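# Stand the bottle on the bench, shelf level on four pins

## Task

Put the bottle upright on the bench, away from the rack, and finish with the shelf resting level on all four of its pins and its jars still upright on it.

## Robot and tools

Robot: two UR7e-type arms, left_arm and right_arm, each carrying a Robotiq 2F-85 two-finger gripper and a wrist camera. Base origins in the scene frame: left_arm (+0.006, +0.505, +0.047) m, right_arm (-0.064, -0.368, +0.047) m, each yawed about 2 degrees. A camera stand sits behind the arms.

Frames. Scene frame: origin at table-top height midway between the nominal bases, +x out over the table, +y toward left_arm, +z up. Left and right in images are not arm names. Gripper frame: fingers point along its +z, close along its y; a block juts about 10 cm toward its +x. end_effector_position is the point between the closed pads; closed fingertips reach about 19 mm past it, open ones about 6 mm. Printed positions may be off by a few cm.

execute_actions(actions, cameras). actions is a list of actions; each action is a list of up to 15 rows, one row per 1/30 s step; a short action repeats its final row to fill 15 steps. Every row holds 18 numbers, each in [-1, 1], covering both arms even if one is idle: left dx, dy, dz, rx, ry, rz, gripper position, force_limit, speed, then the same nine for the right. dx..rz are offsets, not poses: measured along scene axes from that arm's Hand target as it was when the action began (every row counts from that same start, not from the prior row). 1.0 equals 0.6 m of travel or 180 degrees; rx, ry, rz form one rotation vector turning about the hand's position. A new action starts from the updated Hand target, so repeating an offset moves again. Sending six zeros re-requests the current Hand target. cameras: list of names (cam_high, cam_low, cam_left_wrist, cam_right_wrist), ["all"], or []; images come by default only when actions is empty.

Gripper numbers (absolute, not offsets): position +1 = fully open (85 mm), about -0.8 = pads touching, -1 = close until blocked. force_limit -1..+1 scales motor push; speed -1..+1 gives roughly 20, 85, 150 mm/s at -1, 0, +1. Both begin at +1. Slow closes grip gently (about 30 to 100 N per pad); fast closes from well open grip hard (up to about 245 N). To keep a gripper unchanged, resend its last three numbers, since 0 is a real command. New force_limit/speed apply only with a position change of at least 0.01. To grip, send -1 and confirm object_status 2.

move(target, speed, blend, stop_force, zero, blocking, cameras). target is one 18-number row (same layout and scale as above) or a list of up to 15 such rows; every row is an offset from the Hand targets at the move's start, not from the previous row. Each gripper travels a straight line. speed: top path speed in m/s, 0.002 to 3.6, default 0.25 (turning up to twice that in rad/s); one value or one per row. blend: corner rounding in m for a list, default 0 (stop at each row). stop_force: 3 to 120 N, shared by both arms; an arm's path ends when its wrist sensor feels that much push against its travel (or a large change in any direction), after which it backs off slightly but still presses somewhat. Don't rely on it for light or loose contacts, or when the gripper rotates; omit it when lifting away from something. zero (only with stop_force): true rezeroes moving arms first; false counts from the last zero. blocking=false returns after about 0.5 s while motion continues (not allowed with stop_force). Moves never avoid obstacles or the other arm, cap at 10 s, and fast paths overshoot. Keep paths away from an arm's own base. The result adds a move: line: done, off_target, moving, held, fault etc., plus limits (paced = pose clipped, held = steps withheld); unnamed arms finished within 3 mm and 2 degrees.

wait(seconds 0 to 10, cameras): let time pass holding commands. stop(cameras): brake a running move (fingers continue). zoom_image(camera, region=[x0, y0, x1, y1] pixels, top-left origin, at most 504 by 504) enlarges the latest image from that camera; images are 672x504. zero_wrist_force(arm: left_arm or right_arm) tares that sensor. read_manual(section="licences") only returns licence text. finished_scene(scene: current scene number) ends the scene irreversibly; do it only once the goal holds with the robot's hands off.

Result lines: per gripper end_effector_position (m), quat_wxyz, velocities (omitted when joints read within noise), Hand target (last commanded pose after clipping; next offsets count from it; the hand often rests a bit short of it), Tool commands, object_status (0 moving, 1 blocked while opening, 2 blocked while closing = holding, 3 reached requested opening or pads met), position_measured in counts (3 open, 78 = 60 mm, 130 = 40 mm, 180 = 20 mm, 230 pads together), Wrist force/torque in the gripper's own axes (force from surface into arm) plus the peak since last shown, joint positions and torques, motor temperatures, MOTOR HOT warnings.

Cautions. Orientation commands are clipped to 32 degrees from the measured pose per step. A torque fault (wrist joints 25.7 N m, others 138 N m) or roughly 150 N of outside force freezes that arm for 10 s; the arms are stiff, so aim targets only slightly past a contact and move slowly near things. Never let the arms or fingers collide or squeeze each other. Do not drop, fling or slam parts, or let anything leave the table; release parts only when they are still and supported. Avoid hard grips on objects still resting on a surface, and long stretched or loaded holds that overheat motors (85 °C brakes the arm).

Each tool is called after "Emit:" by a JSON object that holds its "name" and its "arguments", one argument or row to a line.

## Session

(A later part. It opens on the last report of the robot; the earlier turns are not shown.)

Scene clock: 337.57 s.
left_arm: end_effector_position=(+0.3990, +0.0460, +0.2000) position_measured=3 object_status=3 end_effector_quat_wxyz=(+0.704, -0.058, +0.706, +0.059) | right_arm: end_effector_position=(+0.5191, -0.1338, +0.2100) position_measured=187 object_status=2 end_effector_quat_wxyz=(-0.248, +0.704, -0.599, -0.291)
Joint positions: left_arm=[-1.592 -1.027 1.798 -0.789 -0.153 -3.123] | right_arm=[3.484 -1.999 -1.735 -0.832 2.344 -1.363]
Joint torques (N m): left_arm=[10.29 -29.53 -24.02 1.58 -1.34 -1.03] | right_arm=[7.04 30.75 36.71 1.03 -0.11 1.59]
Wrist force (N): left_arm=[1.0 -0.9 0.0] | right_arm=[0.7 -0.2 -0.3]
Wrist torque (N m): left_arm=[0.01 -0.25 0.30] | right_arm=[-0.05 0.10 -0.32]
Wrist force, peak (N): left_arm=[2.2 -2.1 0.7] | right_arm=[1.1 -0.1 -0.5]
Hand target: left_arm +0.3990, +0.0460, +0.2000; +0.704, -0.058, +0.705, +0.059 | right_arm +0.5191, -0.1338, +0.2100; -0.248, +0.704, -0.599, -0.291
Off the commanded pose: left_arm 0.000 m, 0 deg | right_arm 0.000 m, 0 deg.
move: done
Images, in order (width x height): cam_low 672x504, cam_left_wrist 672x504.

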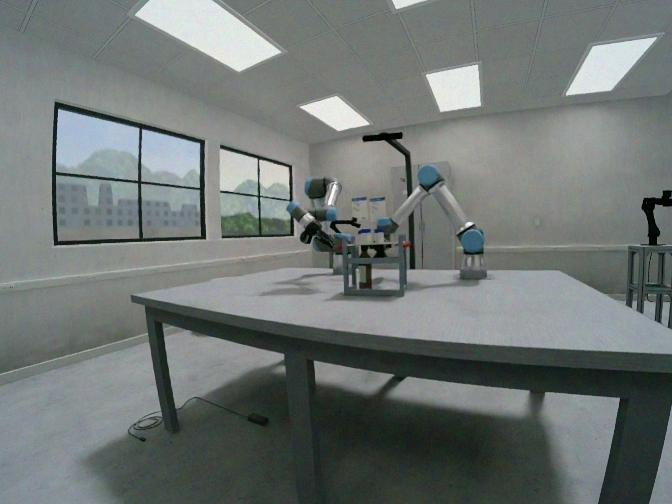

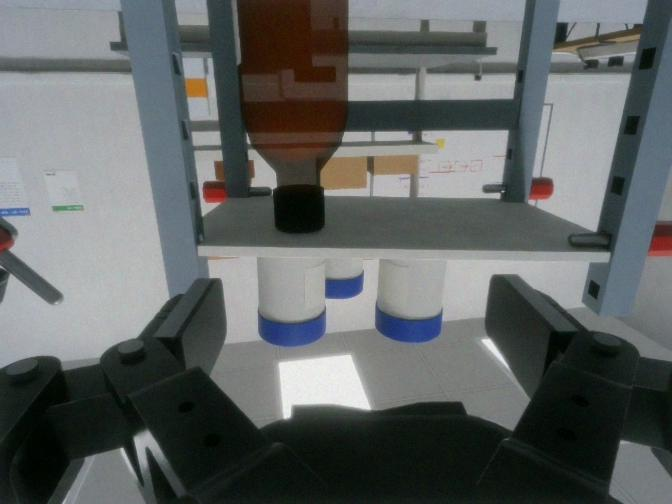

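Emit:
{"name": "move", "arguments": {
  "target": [
    [0, 0, 0, 0, 0, 0, 1, 1, 1, 0, 0, 0.0217, -0.2467, -0.0404, 0, -1, -0.5, -1],
    [0, 0, 0, 0, 0, 0, 1, 1, 1, 0.0065, 0.0735, 0.0217, -0.2467, -0.0404, 0, -1, -0.5, -1]
  ],
  "cameras": ["cam_left_wrist", "cam_right_wrist", "cam_high"],
  "speed": [0.2, 0.1]
}}

Scene clock: 373.17 s.
left_arm: end_effector_position=(+0.3990, +0.0460, +0.2000) position_measured=3 object_status=3 end_effector_quat_wxyz=(+0.704, -0.058, +0.706, +0.059) | right_arm: end_effector_position=(+0.5230, -0.0898, +0.2231) position_measured=187 object_status=2 end_effector_quat_wxyz=(+0.000, +0.762, -0.648, +0.001)
Joint positions: left_arm=[-1.592 -1.027 1.798 -0.789 -0.153 -3.123] | right_arm=[3.826 -1.966 -1.492 -1.254 1.57 -1.082]
Joint torques (N m): left_arm=[10.72 -29.76 -24.33 1.77 -1.05 -1.37] | right_arm=[7.38 32.7 39.96 0.56 -2.11 2.08]
Wrist force (N): left_arm=[1.0 -1.4 0.3] | right_arm=[0.1 -0.1 0.4]
Wrist torque (N m): left_arm=[-0.07 -0.26 0.29] | right_arm=[-0.01 0.09 -0.10]
Wrist force, peak (N): left_arm=[1.3 -1.2 0.2] | right_arm=[1.5 0.0 -0.3]
Hand target: left_arm +0.3990, +0.0460, +0.2000; +0.704, -0.058, +0.706, +0.059 | right_arm +0.5230, -0.0897, +0.2231; +0.000, +0.762, -0.648, +0.001
Off the commanded pose: left_arm 0.000 m, 0 deg | right_arm 0.000 m, 0 deg.
move: done
Images, in order (width x height): cam_high 672x504, cam_left_wrist 672x504, cam_right_wrist 672x504.

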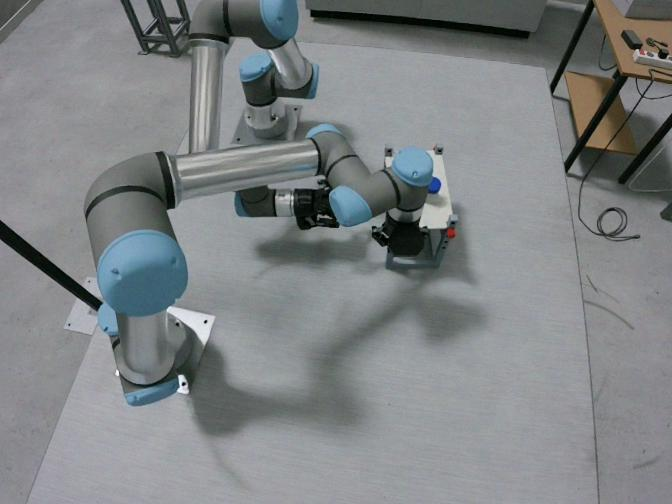

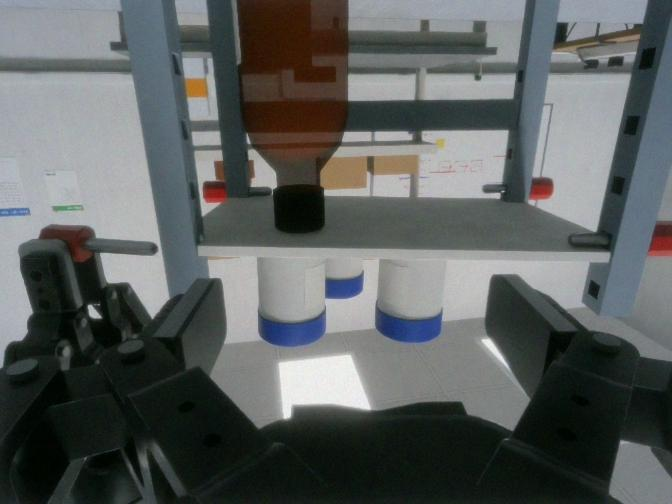

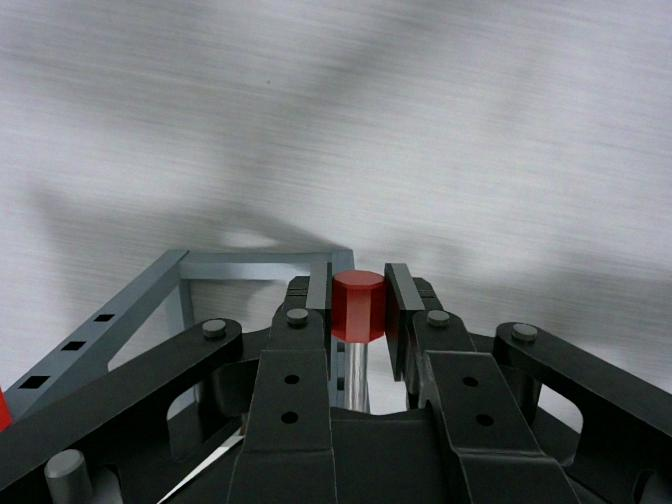

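Emit:
{"name": "zoom_image", "arguments": {
  "camera": "cam_right_wrist",
  "region": [290, 230, 450, 430]
}}

Emit:
{"name": "zoom_image", "arguments": {
  "camera": "cam_left_wrist",
  "region": [20, 170, 280, 330]
}}

Scaled by 2.520 from the camera's 672x504 image, which has a finer 960x720 frame.

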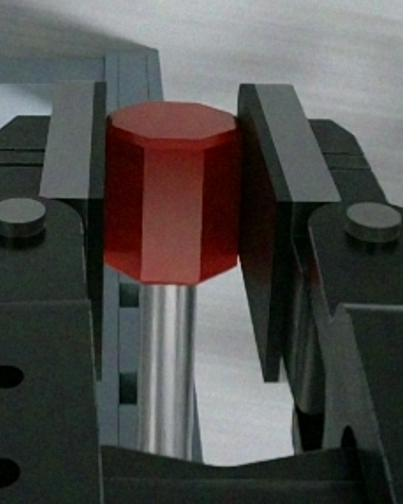

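Scaled by 1.938 from the camera's 672x504 image, which has a finer 960x720 frame.

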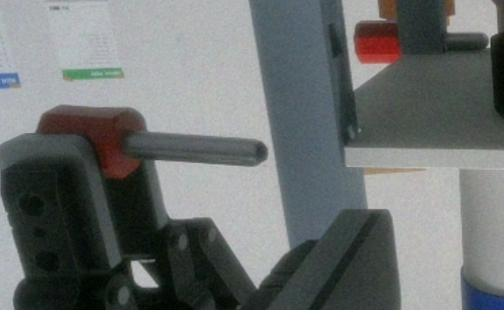

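Emit:
{"name": "zoom_image", "arguments": {
  "camera": "cam_right_wrist",
  "region": [320, 330, 390, 415]
}}

Emit:
{"name": "zoom_image", "arguments": {
  "camera": "cam_right_wrist",
  "region": [310, 235, 380, 275]
}}

Emit:
{"name": "zoom_image", "arguments": {
  "camera": "cam_left_wrist",
  "region": [100, 200, 240, 280]
}}

Scaled by 5.929 from the camera's 672x504 image, which has a finer 960x720 frame.

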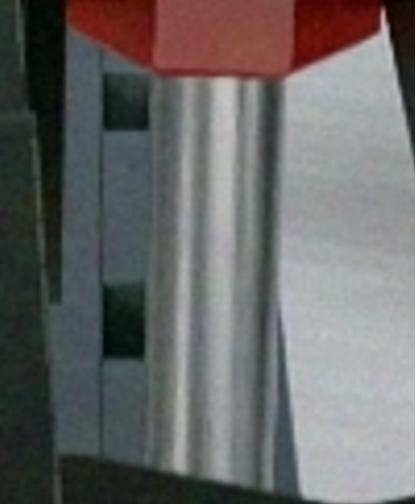

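Scaled by 7.200 from the camera's 672x504 image, which has a finer 960x720 frame.

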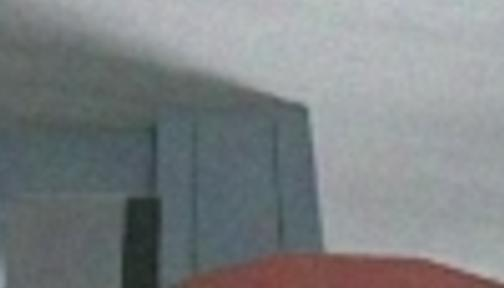

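Scaled by 3.600 from the camera's 672x504 image, which has a finer 960x720 frame.

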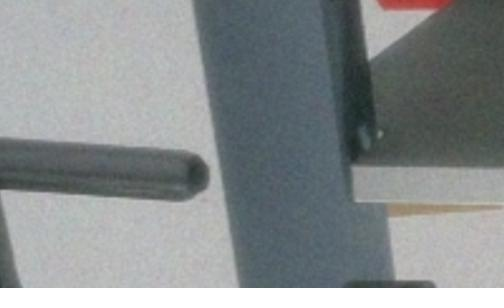

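Emit:
{"name": "move", "arguments": {
  "target": [0, 0, 0, 0, 0, 0, 1, 1, 1, 0.0028, 0.0005, 0.0018, -0.0192, -0.0031, 0, -1, -0.5, -1],
  "cameras": ["cam_left_wrist", "cam_right_wrist"],
  "speed": 0.05
}}

Emit:
{"name": "zoom_image", "arguments": {
  "camera": "cam_left_wrist",
  "region": [60, 180, 220, 290]
}}

Emit:
{"name": "zoom_image", "arguments": {
  "camera": "cam_right_wrist",
  "region": [320, 330, 390, 415]
}}

Scene clock: 422.13 s.
left_arm: end_effector_position=(+0.3990, +0.0460, +0.2000) position_measured=3 object_status=3 end_effector_quat_wxyz=(+0.704, -0.058, +0.706, +0.059) | right_arm: end_effector_position=(+0.5247, -0.0894, +0.2241) position_measured=187 object_status=2 end_effector_quat_wxyz=(+0.020, +0.761, -0.648, +0.024)
Joint positions: left_arm=[-1.592 -1.027 1.798 -0.789 -0.153 -3.123] | right_arm=[3.846 -1.978 -1.466 -1.298 1.516 -1.061]
Joint torques (N m): left_arm=[10.22 -29.61 -23.88 1.64 -1.09 -1.46] | right_arm=[9.27 32.92 39.65 0.77 -2.42 1.94]
Wrist force (N): left_arm=[1.0 -1.5 0.0] | right_arm=[0.0 0.0 0.3]
Wrist torque (N m): left_arm=[-0.08 -0.26 0.30] | right_arm=[0.02 0.08 -0.08]
Wrist force, peak (N): left_arm=[1.2 -1.5 0.0] | right_arm=[-0.3 -0.6 0.9]
Hand target: left_arm +0.3990, +0.0460, +0.2000; +0.704, -0.058, +0.706, +0.059 | right_arm +0.5247, -0.0894, +0.2241; +0.020, +0.761, -0.648, +0.024
Off the commanded pose: left_arm 0.000 m, 0 deg | right_arm 0.000 m, 0 deg.
move: done
Images, in order (width x height): cam_left_wrist 672x504, cam_right_wrist 672x504.

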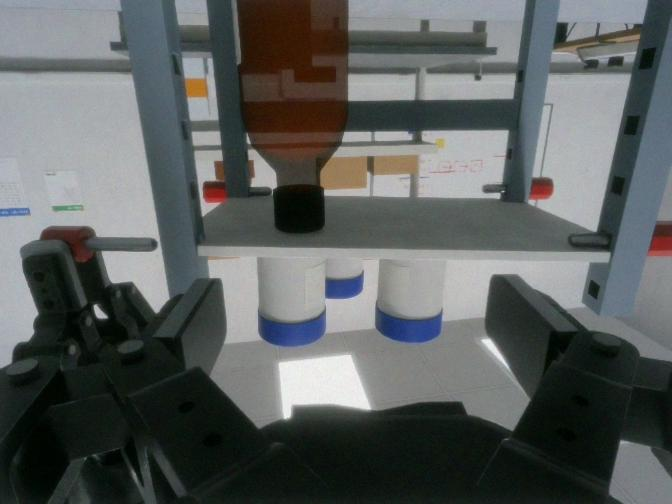

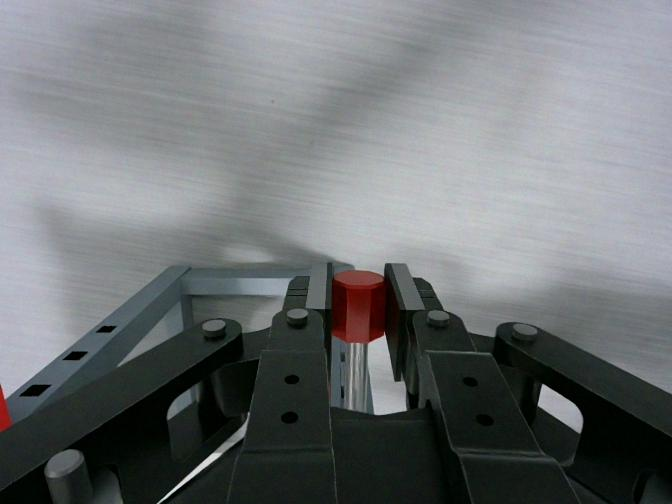

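Scaled by 3.150 from the camera's 672x504 image, which has a finer 960x720 frame.

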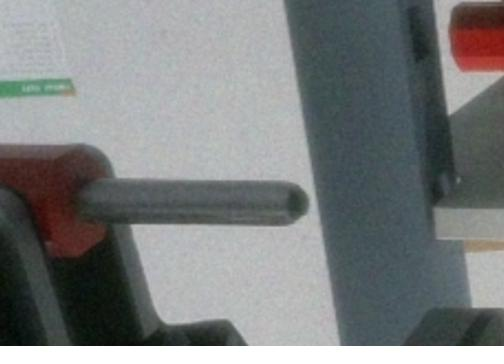

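Scaled by 5.929 from the camera's 672x504 image, which has a finer 960x720 frame.

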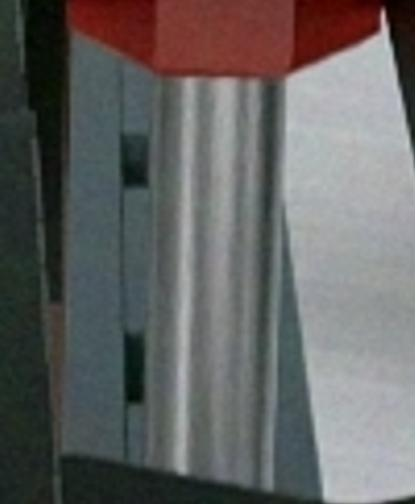

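Emit:
{"name": "move", "arguments": {
  "target": [
    [0, 0, 0, 0, 0, 0, 1, 1, 1, 0.0005, 0.0, 0.0013, -0.0055, -0.0009, 0, -1, -0.5, -1],
    [0, 0, 0, 0, 0, 0, 1, 1, 1, -0.0043, 0.0296, 0.0013, -0.0055, -0.0009, 0, -1, -0.5, -1]
  ],
  "cameras": ["cam_left_wrist", "cam_right_wrist"],
  "speed": 0.01,
  "stop_force": 6
}}

Emit:
{"name": "zoom_image", "arguments": {
  "camera": "cam_left_wrist",
  "region": [60, 180, 220, 290]
}}

Emit:
{"name": "zoom_image", "arguments": {
  "camera": "cam_right_wrist",
  "region": [320, 330, 390, 415]
}}

Scene clock: 438.90 s.
left_arm: end_effector_position=(+0.3990, +0.0460, +0.2000) position_measured=3 object_status=3 end_effector_quat_wxyz=(+0.704, -0.058, +0.706, +0.059) | right_arm: end_effector_position=(+0.5221, -0.0716, +0.2249) position_measured=187 object_status=2 end_effector_quat_wxyz=(+0.025, +0.761, -0.647, +0.031)
Joint positions: left_arm=[-1.592 -1.027 1.798 -0.789 -0.153 -3.123] | right_arm=[3.876 -1.994 -1.438 -1.32 1.502 -1.03]
Joint torques (N m): left_arm=[10.1 -29.87 -23.87 1.6 -1.05 -1.38] | right_arm=[8.08 33.59 39.7 0.57 1.85 2.04]
Wrist force (N): left_arm=[0.6 -1.1 0.0] | right_arm=[-0.4 -0.1 0.7]
Wrist torque (N m): left_arm=[-0.02 -0.18 0.30] | right_arm=[0.02 0.13 -0.08]
Wrist force, peak (N): left_arm=[0.9 -1.4 0.4] | right_arm=[-0.2 -0.2 0.9]
Hand target: left_arm +0.3990, +0.0460, +0.2000; +0.704, -0.058, +0.706, +0.059 | right_arm +0.5221, -0.0716, +0.2249; +0.025, +0.761, -0.647, +0.031
Off the commanded pose: left_arm 0.000 m, 0 deg | right_arm 0.000 m, 0 deg.
move: done
Images, in order (width x height): cam_left_wrist 672x504, cam_right_wrist 672x504.

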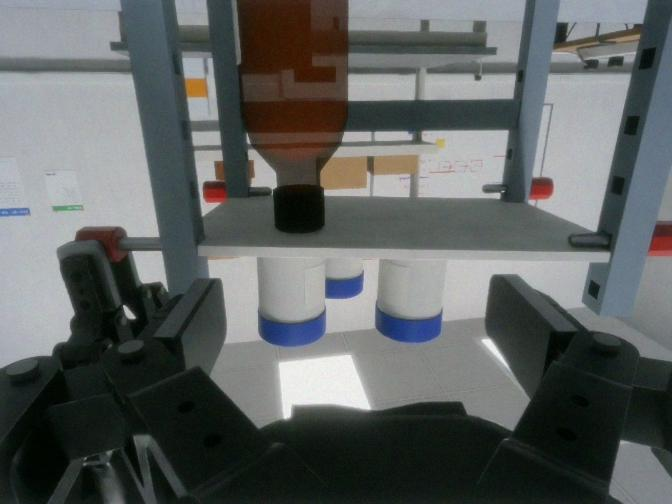

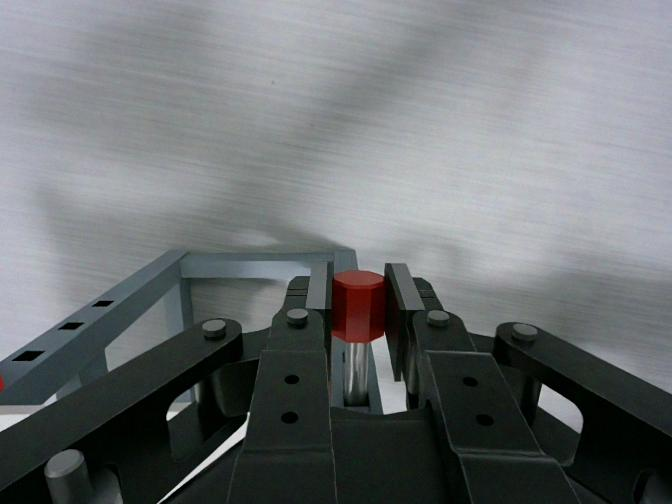

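Scaled by 3.150 from the camera's 672x504 image, which has a finer 960x720 frame.

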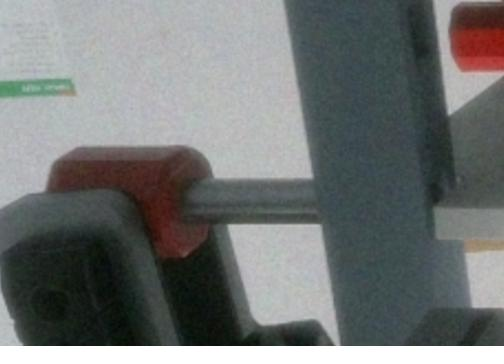

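Scaled by 5.929 from the camera's 672x504 image, which has a finer 960x720 frame.

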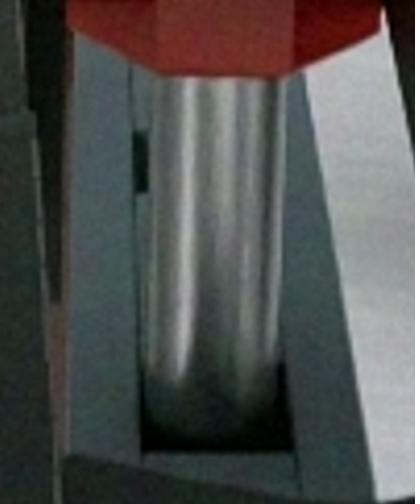

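Emit:
{"name": "move", "arguments": {
  "target": [
    [0, 0, -0.0083, 0, 0, 0, -1, -1, 0, 0, 0, 0, 0, 0, 0, -1, -0.5, -1],
    [0.1, 0.012, -0.0083, 0, 0, 0, -1, -1, 0, 0, 0, 0, 0, 0, 0, -1, -0.5, -1]
  ],
  "cameras": ["cam_left_wrist"],
  "speed": 0.08
}}

Scene clock: 464.73 s.
left_arm: end_effector_position=(+0.4590, +0.0532, +0.1950) position_measured=232 object_status=3 end_effector_quat_wxyz=(+0.704, -0.058, +0.705, +0.059) | right_arm: end_effector_position=(+0.5221, -0.0716, +0.2249) position_measured=187 object_status=2 end_effector_quat_wxyz=(+0.025, +0.761, -0.647, +0.031)
Joint positions: left_arm=[-1.473 -1.002 1.772 -0.824 -0.034 -3.087] | right_arm=[3.876 -1.994 -1.438 -1.32 1.502 -1.03]
Joint torques (N m): left_arm=[10.32 -52.36 -10.31 -1.44 1.97 2.05] | right_arm=[7.77 33.79 39.13 0.58 1.8 1.9]
Wrist force (N): left_arm=[0.7 -1.3 0.3] | right_arm=[-0.2 -0.2 0.4]
Wrist torque (N m): left_arm=[-0.06 -0.20 0.23] | right_arm=[0.00 0.09 -0.08]
Wrist force, peak (N): left_arm=[1.2 -1.2 0.3] | right_arm=[-0.6 -0.2 0.7]
Hand target: left_arm +0.4590, +0.0532, +0.1951; +0.704, -0.058, +0.706, +0.059 | right_arm +0.5221, -0.0716, +0.2249; +0.025, +0.761, -0.647, +0.031
Off the commanded pose: left_arm 0.000 m, 0 deg | right_arm 0.000 m, 0 deg.
move: done
Images, in order (width x height): cam_left_wrist 672x504.

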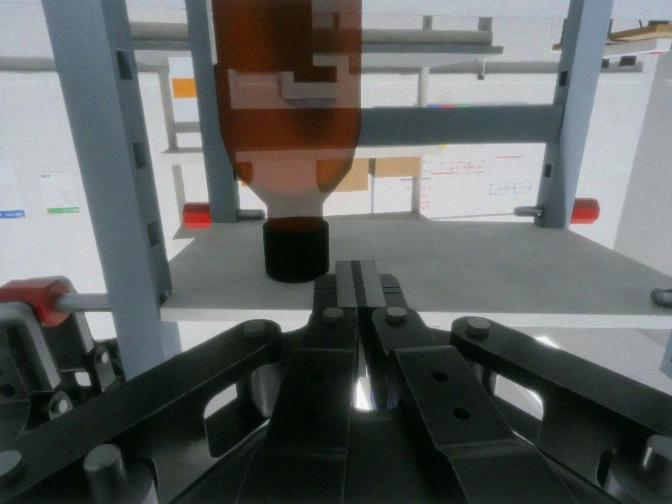

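Emit:
{"name": "move", "arguments": {
  "target": [0.042, 0.007, 0, 0, 0, 0, -1, -1, 0, 0, 0, 0, 0, 0, 0, -1, -0.5, -1],
  "cameras": ["cam_left_wrist"],
  "speed": 0.03,
  "stop_force": 5
}}

Scene clock: 470.33 s.
left_arm: end_effector_position=(+0.4842, +0.0574, +0.1951) position_measured=232 object_status=3 end_effector_quat_wxyz=(+0.705, -0.058, +0.705, +0.059) | right_arm: end_effector_position=(+0.5221, -0.0716, +0.2249) position_measured=187 object_status=2 end_effector_quat_wxyz=(+0.025, +0.761, -0.647, +0.031)
Joint positions: left_arm=[-1.424 -0.987 1.747 -0.796 0.015 -3.105] | right_arm=[3.876 -1.994 -1.438 -1.32 1.502 -1.03]
Joint torques (N m): left_arm=[10.39 -31.89 -25.18 1.42 1.86 -1.42] | right_arm=[7.48 34.3 39.19 0.95 1.92 1.77]
Wrist force (N): left_arm=[0.8 -0.9 0.1] | right_arm=[-0.3 -0.2 0.4]
Wrist torque (N m): left_arm=[0.02 -0.21 0.31] | right_arm=[0.00 0.10 -0.08]
Wrist force, peak (N): left_arm=[1.0 -1.4 0.3] | right_arm=[-0.3 -0.5 0.7]
Hand target: left_arm +0.4842, +0.0574, +0.1951; +0.704, -0.058, +0.706, +0.059 | right_arm +0.5221, -0.0716, +0.2249; +0.025, +0.761, -0.647, +0.031
Off the commanded pose: left_arm 0.000 m, 0 deg | right_arm 0.000 m, 0 deg.
move: done
Images, in order (width x height): cam_left_wrist 672x504.

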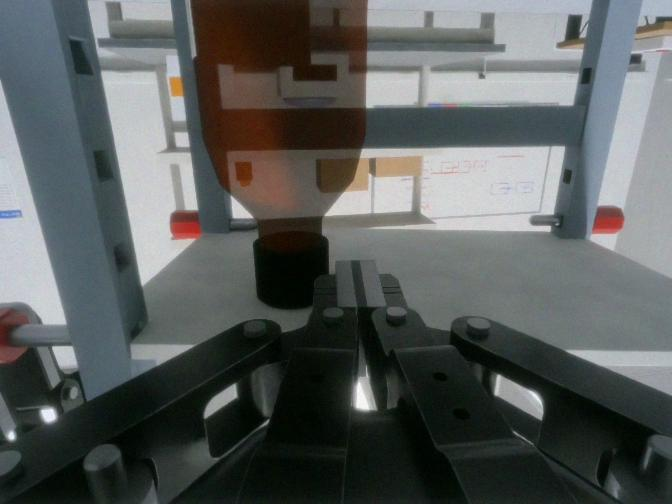

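Emit:
{"name": "move", "arguments": {
  "target": [0, 0, 0.015, 0, 0, 0, -1, -1, 0, 0, 0, 0, 0, 0, 0, -1, -0.5, -1],
  "cameras": ["cam_left_wrist"],
  "speed": 0.006,
  "stop_force": 3
}}

Emit:
{"name": "zoom_image", "arguments": {
  "camera": "cam_left_wrist",
  "region": [40, 180, 260, 400]
}}

Scene clock: 476.73 s.
left_arm: end_effector_position=(+0.4842, +0.0574, +0.2041) position_measured=232 object_status=3 end_effector_quat_wxyz=(+0.705, -0.058, +0.705, +0.059) | right_arm: end_effector_position=(+0.5221, -0.0716, +0.2249) position_measured=187 object_status=2 end_effector_quat_wxyz=(+0.025, +0.761, -0.647, +0.031)
Joint positions: left_arm=[-1.424 -0.993 1.726 -0.718 0.015 -3.155] | right_arm=[3.876 -1.994 -1.438 -1.32 1.502 -1.03]
Joint torques (N m): left_arm=[10.89 -33.35 -25.97 1.45 1.93 -1.57] | right_arm=[8.17 33.74 40.34 0.59 1.7 1.87]
Wrist force (N): left_arm=[3.4 -0.6 -0.6] | right_arm=[-0.3 -0.3 0.6]
Wrist torque (N m): left_arm=[0.05 -0.18 0.28] | right_arm=[-0.02 0.10 -0.08]
Wrist force, peak (N): left_arm=[3.8 -1.1 -0.3] | right_arm=[0.0 -0.6 0.8]
Hand target: left_arm +0.4842, +0.0574, +0.2041; +0.704, -0.058, +0.706, +0.059 | right_arm +0.5221, -0.0716, +0.2249; +0.025, +0.761, -0.647, +0.031
Off the commanded pose: left_arm 0.000 m, 0 deg | right_arm 0.000 m, 0 deg.
move: done
Images, in order (width x height): cam_left_wrist 672x504.

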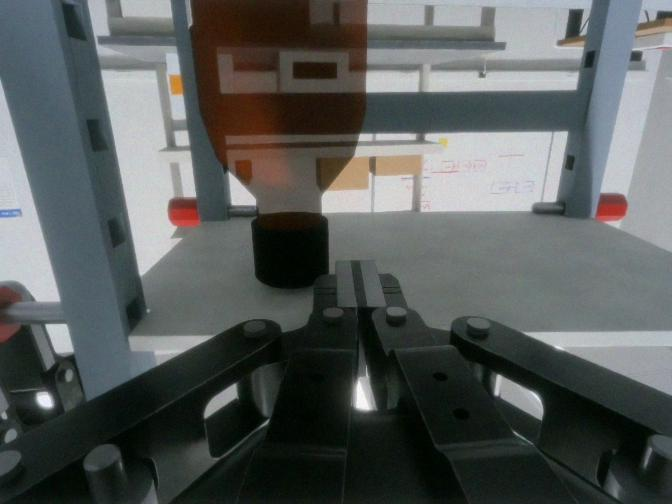

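Scaled by 2.291 from the camera's 672x504 image, which has a finer 960x720 frame.

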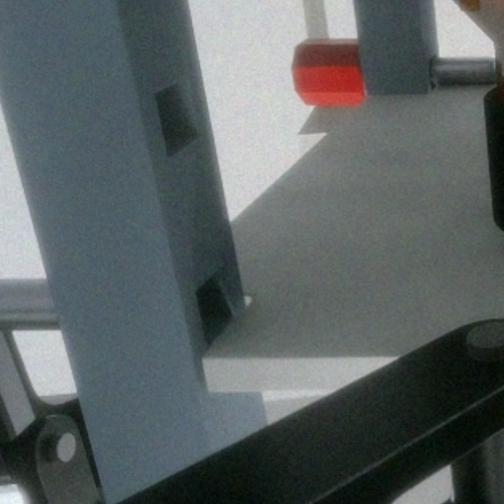

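Emit:
{"name": "move", "arguments": {
  "target": [0, 0, 0.006, 0, 0, 0, -1, -1, 0, 0, 0, 0, 0, 0, 0, -1, -0.5, -1],
  "cameras": ["cam_left_wrist"],
  "speed": 0.006,
  "stop_force": 15
}}

Emit:
{"name": "zoom_image", "arguments": {
  "camera": "cam_left_wrist",
  "region": [40, 180, 260, 400]
}}

Scene clock: 481.70 s.
left_arm: end_effector_position=(+0.4842, +0.0574, +0.2077) position_measured=232 object_status=3 end_effector_quat_wxyz=(+0.704, -0.058, +0.705, +0.059) | right_arm: end_effector_position=(+0.5221, -0.0716, +0.2249) position_measured=187 object_status=2 end_effector_quat_wxyz=(+0.025, +0.761, -0.647, +0.031)
Joint positions: left_arm=[-1.424 -0.993 1.713 -0.67 0.015 -3.19] | right_arm=[3.876 -1.994 -1.438 -1.32 1.502 -1.03]
Joint torques (N m): left_arm=[10.93 -33.44 -25.99 1.42 1.72 -1.65] | right_arm=[7.67 33.22 39.43 0.78 1.69 1.76]
Wrist force (N): left_arm=[3.6 -1.0 -0.1] | right_arm=[-0.3 -0.1 0.6]
Wrist torque (N m): left_arm=[-0.04 -0.19 0.29] | right_arm=[0.02 0.11 -0.08]
Wrist force, peak (N): left_arm=[4.0 -1.0 0.3] | right_arm=[-0.5 0.0 0.8]
Hand target: left_arm +0.4842, +0.0574, +0.2077; +0.704, -0.058, +0.706, +0.059 | right_arm +0.5221, -0.0716, +0.2249; +0.025, +0.761, -0.647, +0.031
Off the commanded pose: left_arm 0.000 m, 0 deg | right_arm 0.000 m, 0 deg.
move: done
Images, in order (width x height): cam_left_wrist 672x504.

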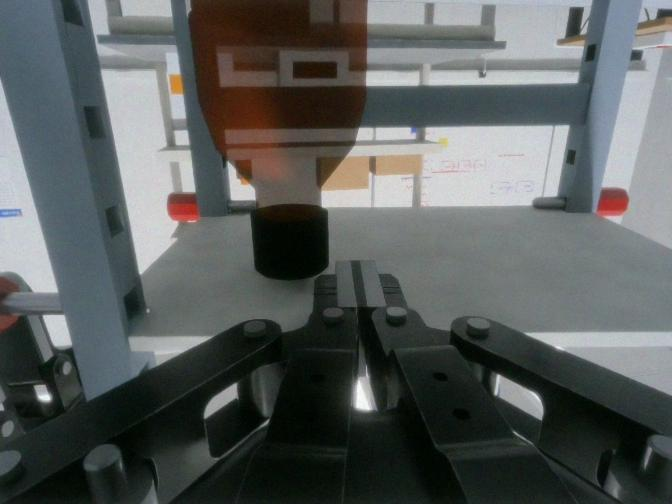

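Scaled by 2.291 from the camera's 672x504 image, which has a finer 960x720 frame.

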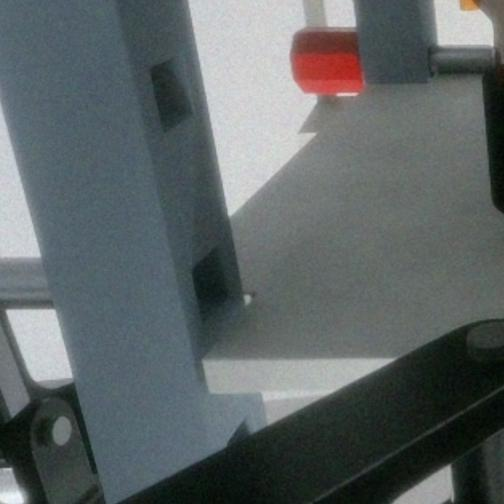

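Emit:
{"name": "move", "arguments": {
  "target": [0, 0, 0.0025, 0, 0, 0, -1, -1, 0, 0, 0, 0, 0, 0, 0, -1, -0.5, -1],
  "cameras": ["cam_left_wrist", "cam_low"],
  "speed": 0.006,
  "stop_force": 15
}}

Emit:
{"name": "zoom_image", "arguments": {
  "camera": "cam_left_wrist",
  "region": [40, 180, 260, 400]
}}

Emit:
{"name": "zoom_image", "arguments": {
  "camera": "cam_low",
  "region": [330, 220, 420, 305]
}}

Emit:
{"name": "zoom_image", "arguments": {
  "camera": "cam_left_wrist",
  "region": [500, 160, 672, 360]
}}

Scene clock: 489.97 s.
left_arm: end_effector_position=(+0.4842, +0.0574, +0.2092) position_measured=232 object_status=3 end_effector_quat_wxyz=(+0.704, -0.058, +0.705, +0.059) | right_arm: end_effector_position=(+0.5221, -0.0716, +0.2249) position_measured=187 object_status=2 end_effector_quat_wxyz=(+0.025, +0.761, -0.647, +0.031)
Joint positions: left_arm=[-1.424 -0.99 1.703 -0.635 0.015 -3.218] | right_arm=[3.876 -1.994 -1.438 -1.32 1.502 -1.03]
Joint torques (N m): left_arm=[10.04 -33.71 -25.75 1.78 1.83 -1.61] | right_arm=[7.45 34.19 38.87 0.81 1.74 1.79]
Wrist force (N): left_arm=[3.4 -0.8 -0.3] | right_arm=[-0.2 -0.4 0.8]
Wrist torque (N m): left_arm=[0.00 -0.16 0.30] | right_arm=[-0.03 0.09 -0.08]
Wrist force, peak (N): left_arm=[3.7 -1.2 0.5] | right_arm=[-0.2 -0.4 0.8]
Hand target: left_arm +0.4842, +0.0574, +0.2092; +0.704, -0.058, +0.706, +0.059 | right_arm +0.5221, -0.0716, +0.2249; +0.025, +0.761, -0.647, +0.031
Off the commanded pose: left_arm 0.000 m, 0 deg | right_arm 0.000 m, 0 deg.
move: done
Images, in order (width x height): cam_low 672x504, cam_left_wrist 672x504.

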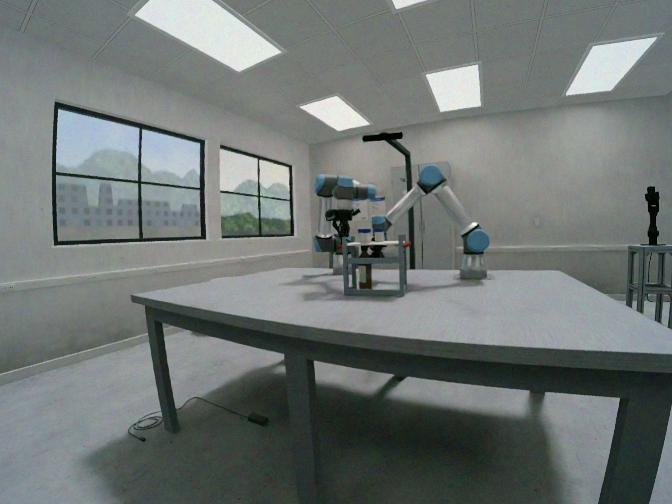

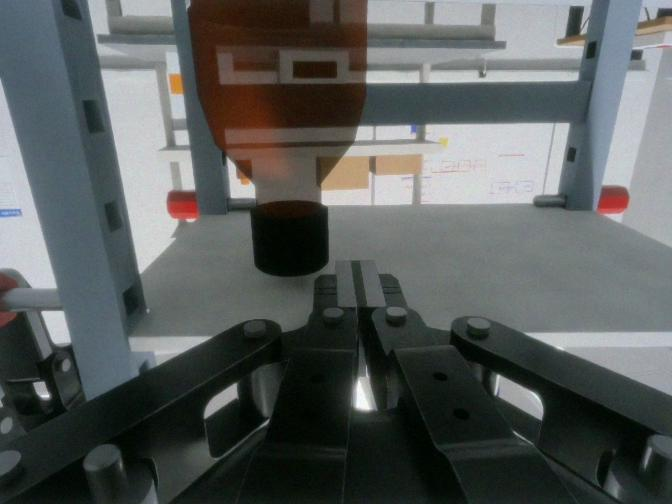

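Scaled by 2.291 from the camera's 672x504 image, which has a finer 960x720 frame.

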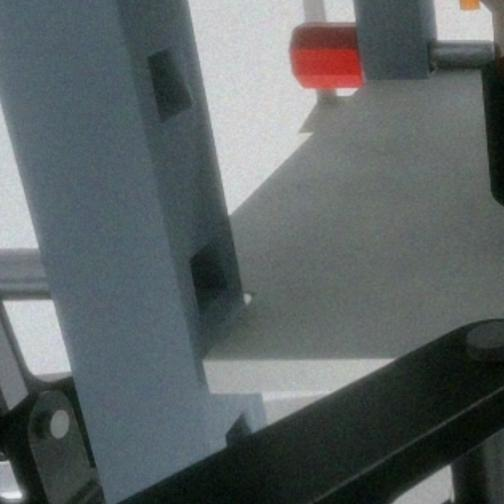

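Scaled by 5.600 from the camera's 672x504 image, which has a finer 960x720 frame.

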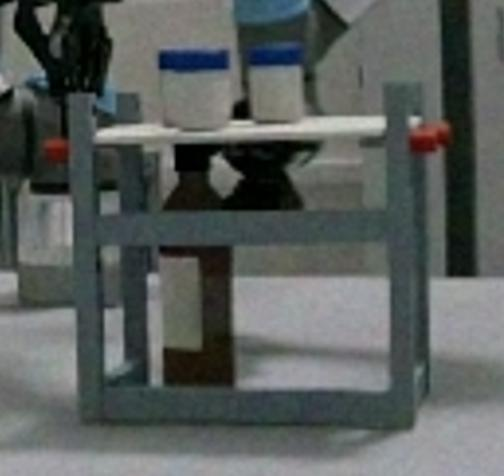

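Scaled by 2.520 from the camera's 672x504 image, which has a finer 960x720 frame.

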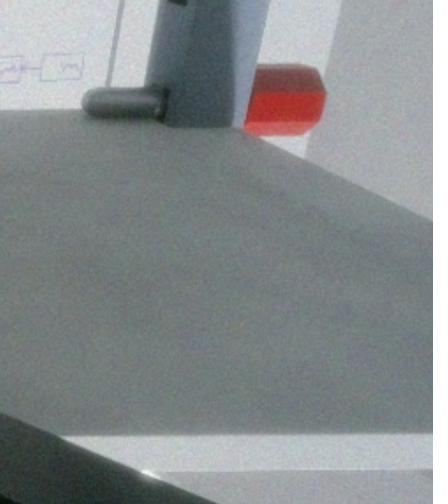

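Emit:
{"name": "move", "arguments": {
  "target": [0, 0, 0, 0, 0, 0, -1, -1, 0, -0.0032, 0.0197, 0, 0, 0, 0, -1, -0.5, -1],
  "cameras": ["cam_left_wrist", "cam_right_wrist"],
  "speed": 0.01,
  "stop_force": 8
}}

Emit:
{"name": "zoom_image", "arguments": {
  "camera": "cam_left_wrist",
  "region": [40, 180, 260, 400]
}}

Emit:
{"name": "zoom_image", "arguments": {
  "camera": "cam_right_wrist",
  "region": [300, 250, 420, 415]
}}

Scene clock: 496.27 s.
left_arm: end_effector_position=(+0.4842, +0.0574, +0.2092) position_measured=232 object_status=3 end_effector_quat_wxyz=(+0.704, -0.058, +0.705, +0.059) | right_arm: end_effector_position=(+0.5202, -0.0598, +0.2249) position_measured=187 object_status=2 end_effector_quat_wxyz=(+0.025, +0.761, -0.647, +0.031)
Joint positions: left_arm=[-1.424 -0.99 1.703 -0.635 0.015 -3.218] | right_arm=[3.891 -2.003 -1.424 -1.326 1.503 -1.014]
Joint torques (N m): left_arm=[9.87 -33.94 -25.91 1.57 1.69 -1.52] | right_arm=[7.32 33.89 40.41 0.95 1.88 2.02]
Wrist force (N): left_arm=[3.3 -0.9 -0.1] | right_arm=[0.6 1.2 0.6]
Wrist torque (N m): left_arm=[-0.02 -0.15 0.30] | right_arm=[-0.01 0.06 -0.15]
Wrist force, peak (N): left_arm=[3.8 -0.9 0.0] | right_arm=[0.5 1.5 0.6]
Hand target: left_arm +0.4842, +0.0574, +0.2092; +0.704, -0.058, +0.705, +0.059 | right_arm +0.5202, -0.0598, +0.2249; +0.025, +0.761, -0.647, +0.031
Off the commanded pose: left_arm 0.000 m, 0 deg | right_arm 0.000 m, 0 deg.
move: done
Images, in order (width x height): cam_left_wrist 672x504, cam_right_wrist 672x504.

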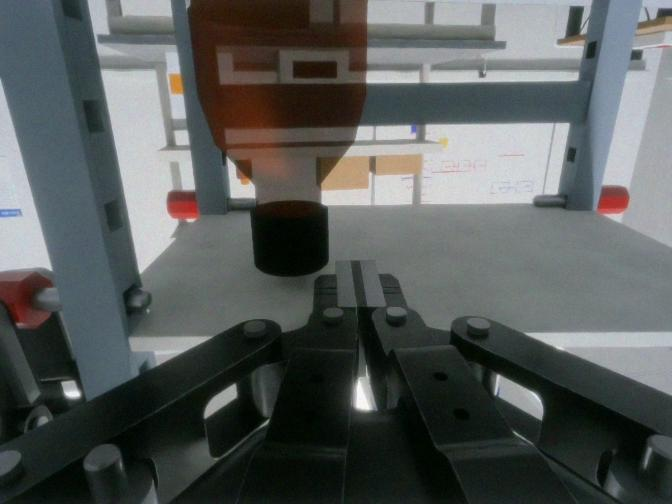

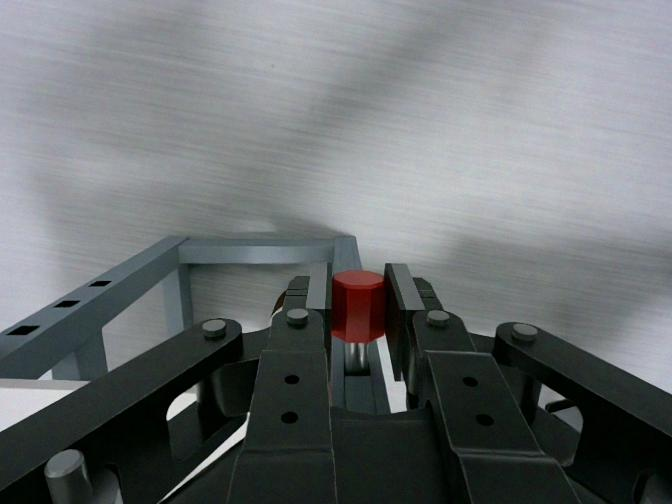

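Scaled by 2.291 from the camera's 672x504 image, which has a finer 960x720 frame.

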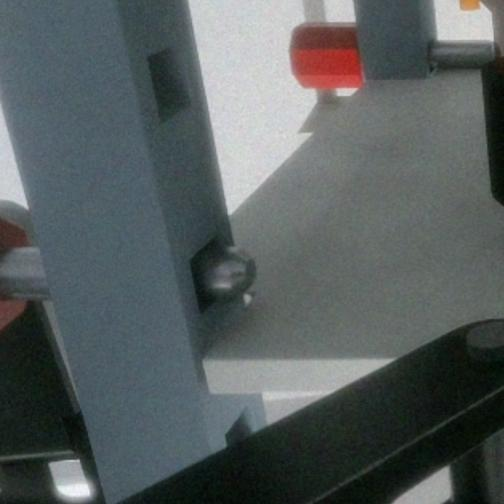

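Scaled by 3.055 from the camera's 672x504 image, which has a finer 960x720 frame.

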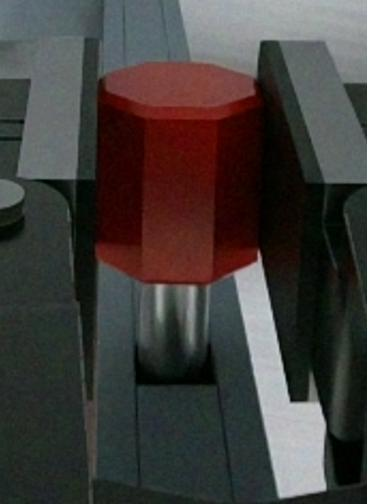

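Emit:
{"name": "move", "arguments": {
  "target": [0, 0, 0, 0, 0, 0, -1, -1, 0, -0.0035, 0.0214, 0, 0, 0, 0, -1, -0.5, -1],
  "cameras": ["cam_left_wrist", "cam_right_wrist"],
  "speed": 0.01,
  "stop_force": 8
}}

Emit:
{"name": "zoom_image", "arguments": {
  "camera": "cam_left_wrist",
  "region": [0, 180, 260, 400]
}}

Emit:
{"name": "zoom_image", "arguments": {
  "camera": "cam_right_wrist",
  "region": [300, 250, 420, 415]
}}

Scene clock: 503.27 s.
left_arm: end_effector_position=(+0.4842, +0.0574, +0.2092) position_measured=232 object_status=3 end_effector_quat_wxyz=(+0.704, -0.058, +0.705, +0.059) | right_arm: end_effector_position=(+0.5181, -0.0470, +0.2249) position_measured=187 object_status=2 end_effector_quat_wxyz=(+0.025, +0.761, -0.647, +0.031)
Joint positions: left_arm=[-1.424 -0.99 1.703 -0.635 0.015 -3.218] | right_arm=[3.908 -2.014 -1.408 -1.333 1.504 -0.998]
Joint torques (N m): left_arm=[9.76 -33.63 -26.18 1.59 1.65 -1.49] | right_arm=[8.04 34.13 40.37 0.79 1.86 1.97]
Wrist force (N): left_arm=[3.4 -0.5 0.0] | right_arm=[0.8 1.6 0.5]
Wrist torque (N m): left_arm=[0.05 -0.18 0.30] | right_arm=[0.04 0.05 -0.15]
Wrist force, peak (N): left_arm=[3.8 -0.8 0.0] | right_arm=[0.7 1.5 0.9]
Hand target: left_arm +0.4842, +0.0574, +0.2092; +0.704, -0.058, +0.705, +0.059 | right_arm +0.5181, -0.0470, +0.2249; +0.025, +0.761, -0.647, +0.031
Off the commanded pose: left_arm 0.000 m, 0 deg | right_arm 0.000 m, 0 deg.
move: done
Images, in order (width x height): cam_left_wrist 672x504, cam_right_wrist 672x504.

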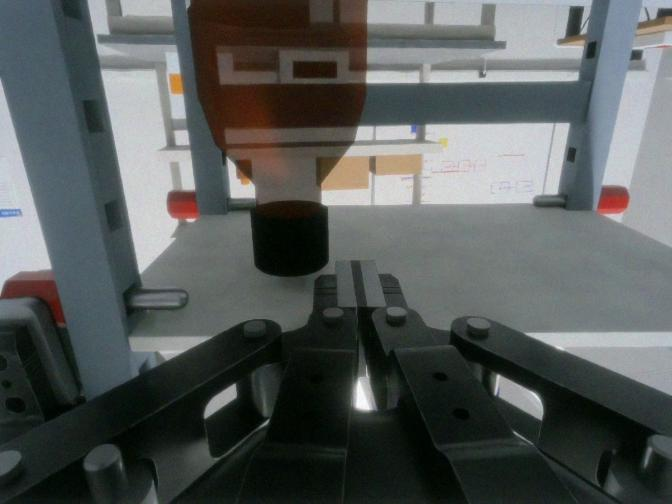

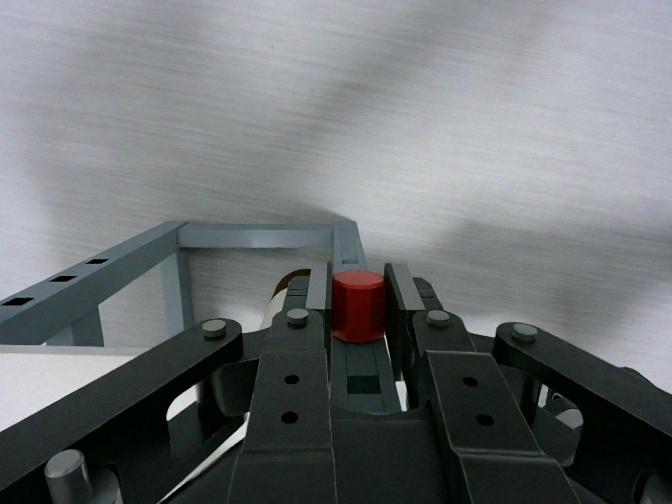

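Scaled by 1.938 from the camera's 672x504 image, which has a finer 960x720 frame.

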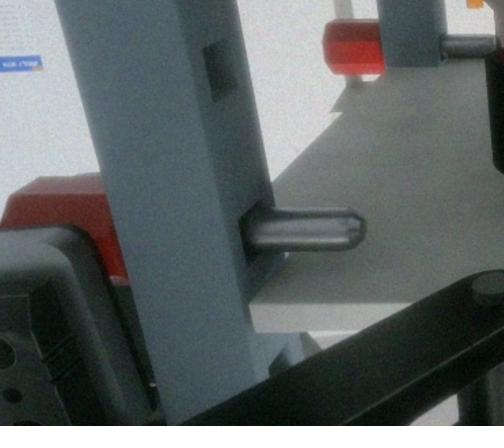

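Scaled by 3.055 from the camera's 672x504 image, which has a finer 960x720 frame.

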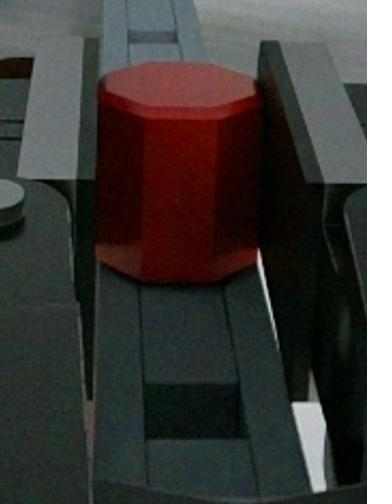

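Emit:
{"name": "move", "arguments": {
  "target": [0, 0, 0, 0, 0, 0, -1, -1, 0, -0.0008, 0.0049, 0, 0, 0, 0, -1, -0.5, -1],
  "cameras": ["cam_right_wrist"],
  "speed": 0.006,
  "stop_force": 6
}}

Scene clock: 510.87 s.
left_arm: end_effector_position=(+0.4842, +0.0574, +0.2092) position_measured=232 object_status=3 end_effector_quat_wxyz=(+0.704, -0.058, +0.705, +0.059) | right_arm: end_effector_position=(+0.5180, -0.0464, +0.2249) position_measured=187 object_status=2 end_effector_quat_wxyz=(+0.025, +0.761, -0.647, +0.031)
Joint positions: left_arm=[-1.424 -0.99 1.703 -0.635 0.015 -3.218] | right_arm=[3.909 -2.015 -1.407 -1.333 1.504 -0.997]
Joint torques (N m): left_arm=[10.25 -33.22 -26.04 1.59 1.58 -1.59] | right_arm=[-4.63 51.14 12.93 5.09 2.22 -1.49]
Wrist force (N): left_arm=[3.4 -0.9 0.2] | right_arm=[7.6 1.8 -1.5]
Wrist torque (N m): left_arm=[-0.03 -0.16 0.30] | right_arm=[-0.03 -0.04 -0.17]
Wrist force, peak (N): left_arm=[3.8 -0.9 -0.1] | right_arm=[14.0 1.6 -2.5]
Hand target: left_arm +0.4842, +0.0574, +0.2092; +0.704, -0.058, +0.705, +0.059 | right_arm +0.5180, -0.0464, +0.2249; +0.025, +0.761, -0.647, +0.031 (not the last commanded pose)
Off the commanded pose: left_arm 0.000 m, 0 deg | right_arm 0.002 m, 0 deg.
move: contact (right_arm)
Images, in order (width x height): cam_right_wrist 672x504.

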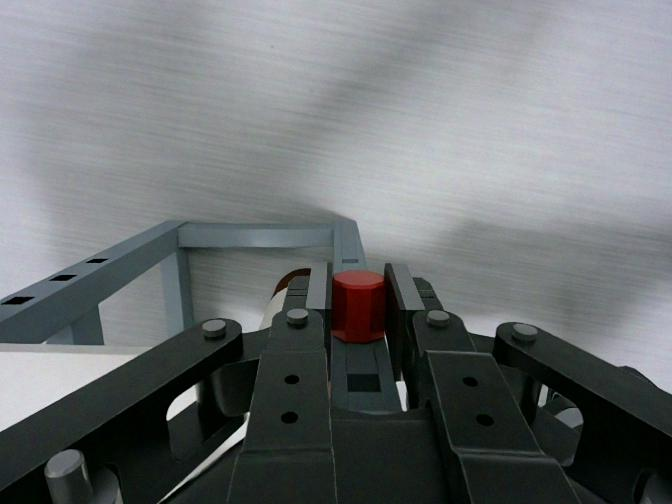

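Emit:
{"name": "move", "arguments": {
  "target": [
    [0, 0, 0, 0, 0, 0, -1, -1, 0, 0.0002, -0.001, 0, 0, 0, 0, -1, -0.5, -1],
    [0, 0, 0, 0, 0, 0, -1, -1, 0, 0.0002, -0.001, 0, 0, 0, 0, -0.4, -0.5, -1]
  ],
  "cameras": ["cam_right_wrist", "cam_left_wrist"],
  "speed": 0.01
}}

Scene clock: 516.60 s.
left_arm: end_effector_position=(+0.4842, +0.0574, +0.2092) position_measured=232 object_status=3 end_effector_quat_wxyz=(+0.704, -0.058, +0.705, +0.059) | right_arm: end_effector_position=(+0.5181, -0.0470, +0.2249) position_measured=179 object_status=3 end_effector_quat_wxyz=(+0.025, +0.761, -0.647, +0.031)
Joint positions: left_arm=[-1.424 -0.99 1.703 -0.635 0.015 -3.218] | right_arm=[3.908 -2.014 -1.408 -1.333 1.504 -0.998]
Joint torques (N m): left_arm=[10.3 -33.38 -25.42 1.66 1.69 -1.54] | right_arm=[-7.23 52.55 12 3.67 -2.39 -2.13]
Wrist force (N): left_arm=[3.3 -0.8 -0.1] | right_arm=[0.1 -0.3 0.1]
Wrist torque (N m): left_arm=[0.00 -0.15 0.31] | right_arm=[0.00 0.04 -0.04]
Wrist force, peak (N): left_arm=[4.0 -0.5 0.1] | right_arm=[7.8 2.0 -1.2]
Hand target: left_arm +0.4842, +0.0574, +0.2092; +0.704, -0.058, +0.705, +0.059 | right_arm +0.5181, -0.0470, +0.2249; +0.025, +0.761, -0.647, +0.031
Off the commanded pose: left_arm 0.000 m, 0 deg | right_arm 0.000 m, 0 deg.
move: done
Images, in order (width x height): cam_left_wrist 672x504, cam_right_wrist 672x504.

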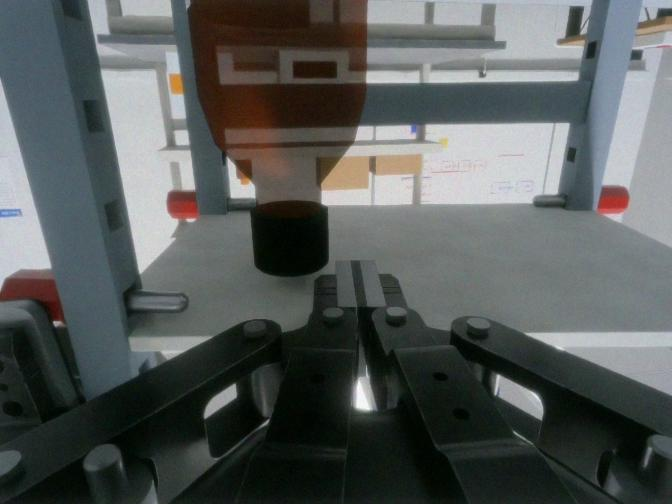

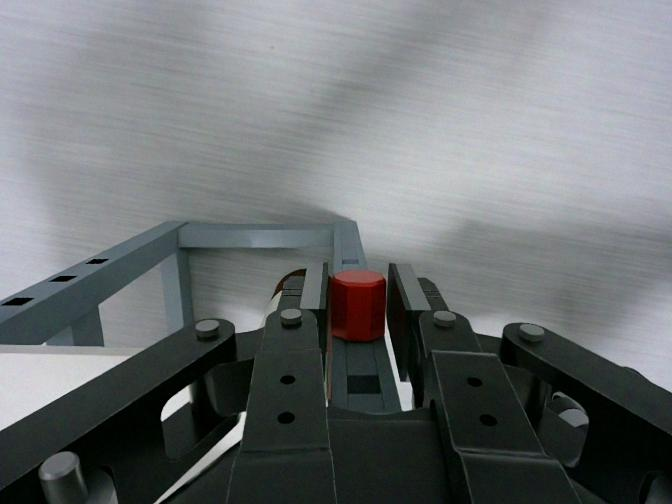

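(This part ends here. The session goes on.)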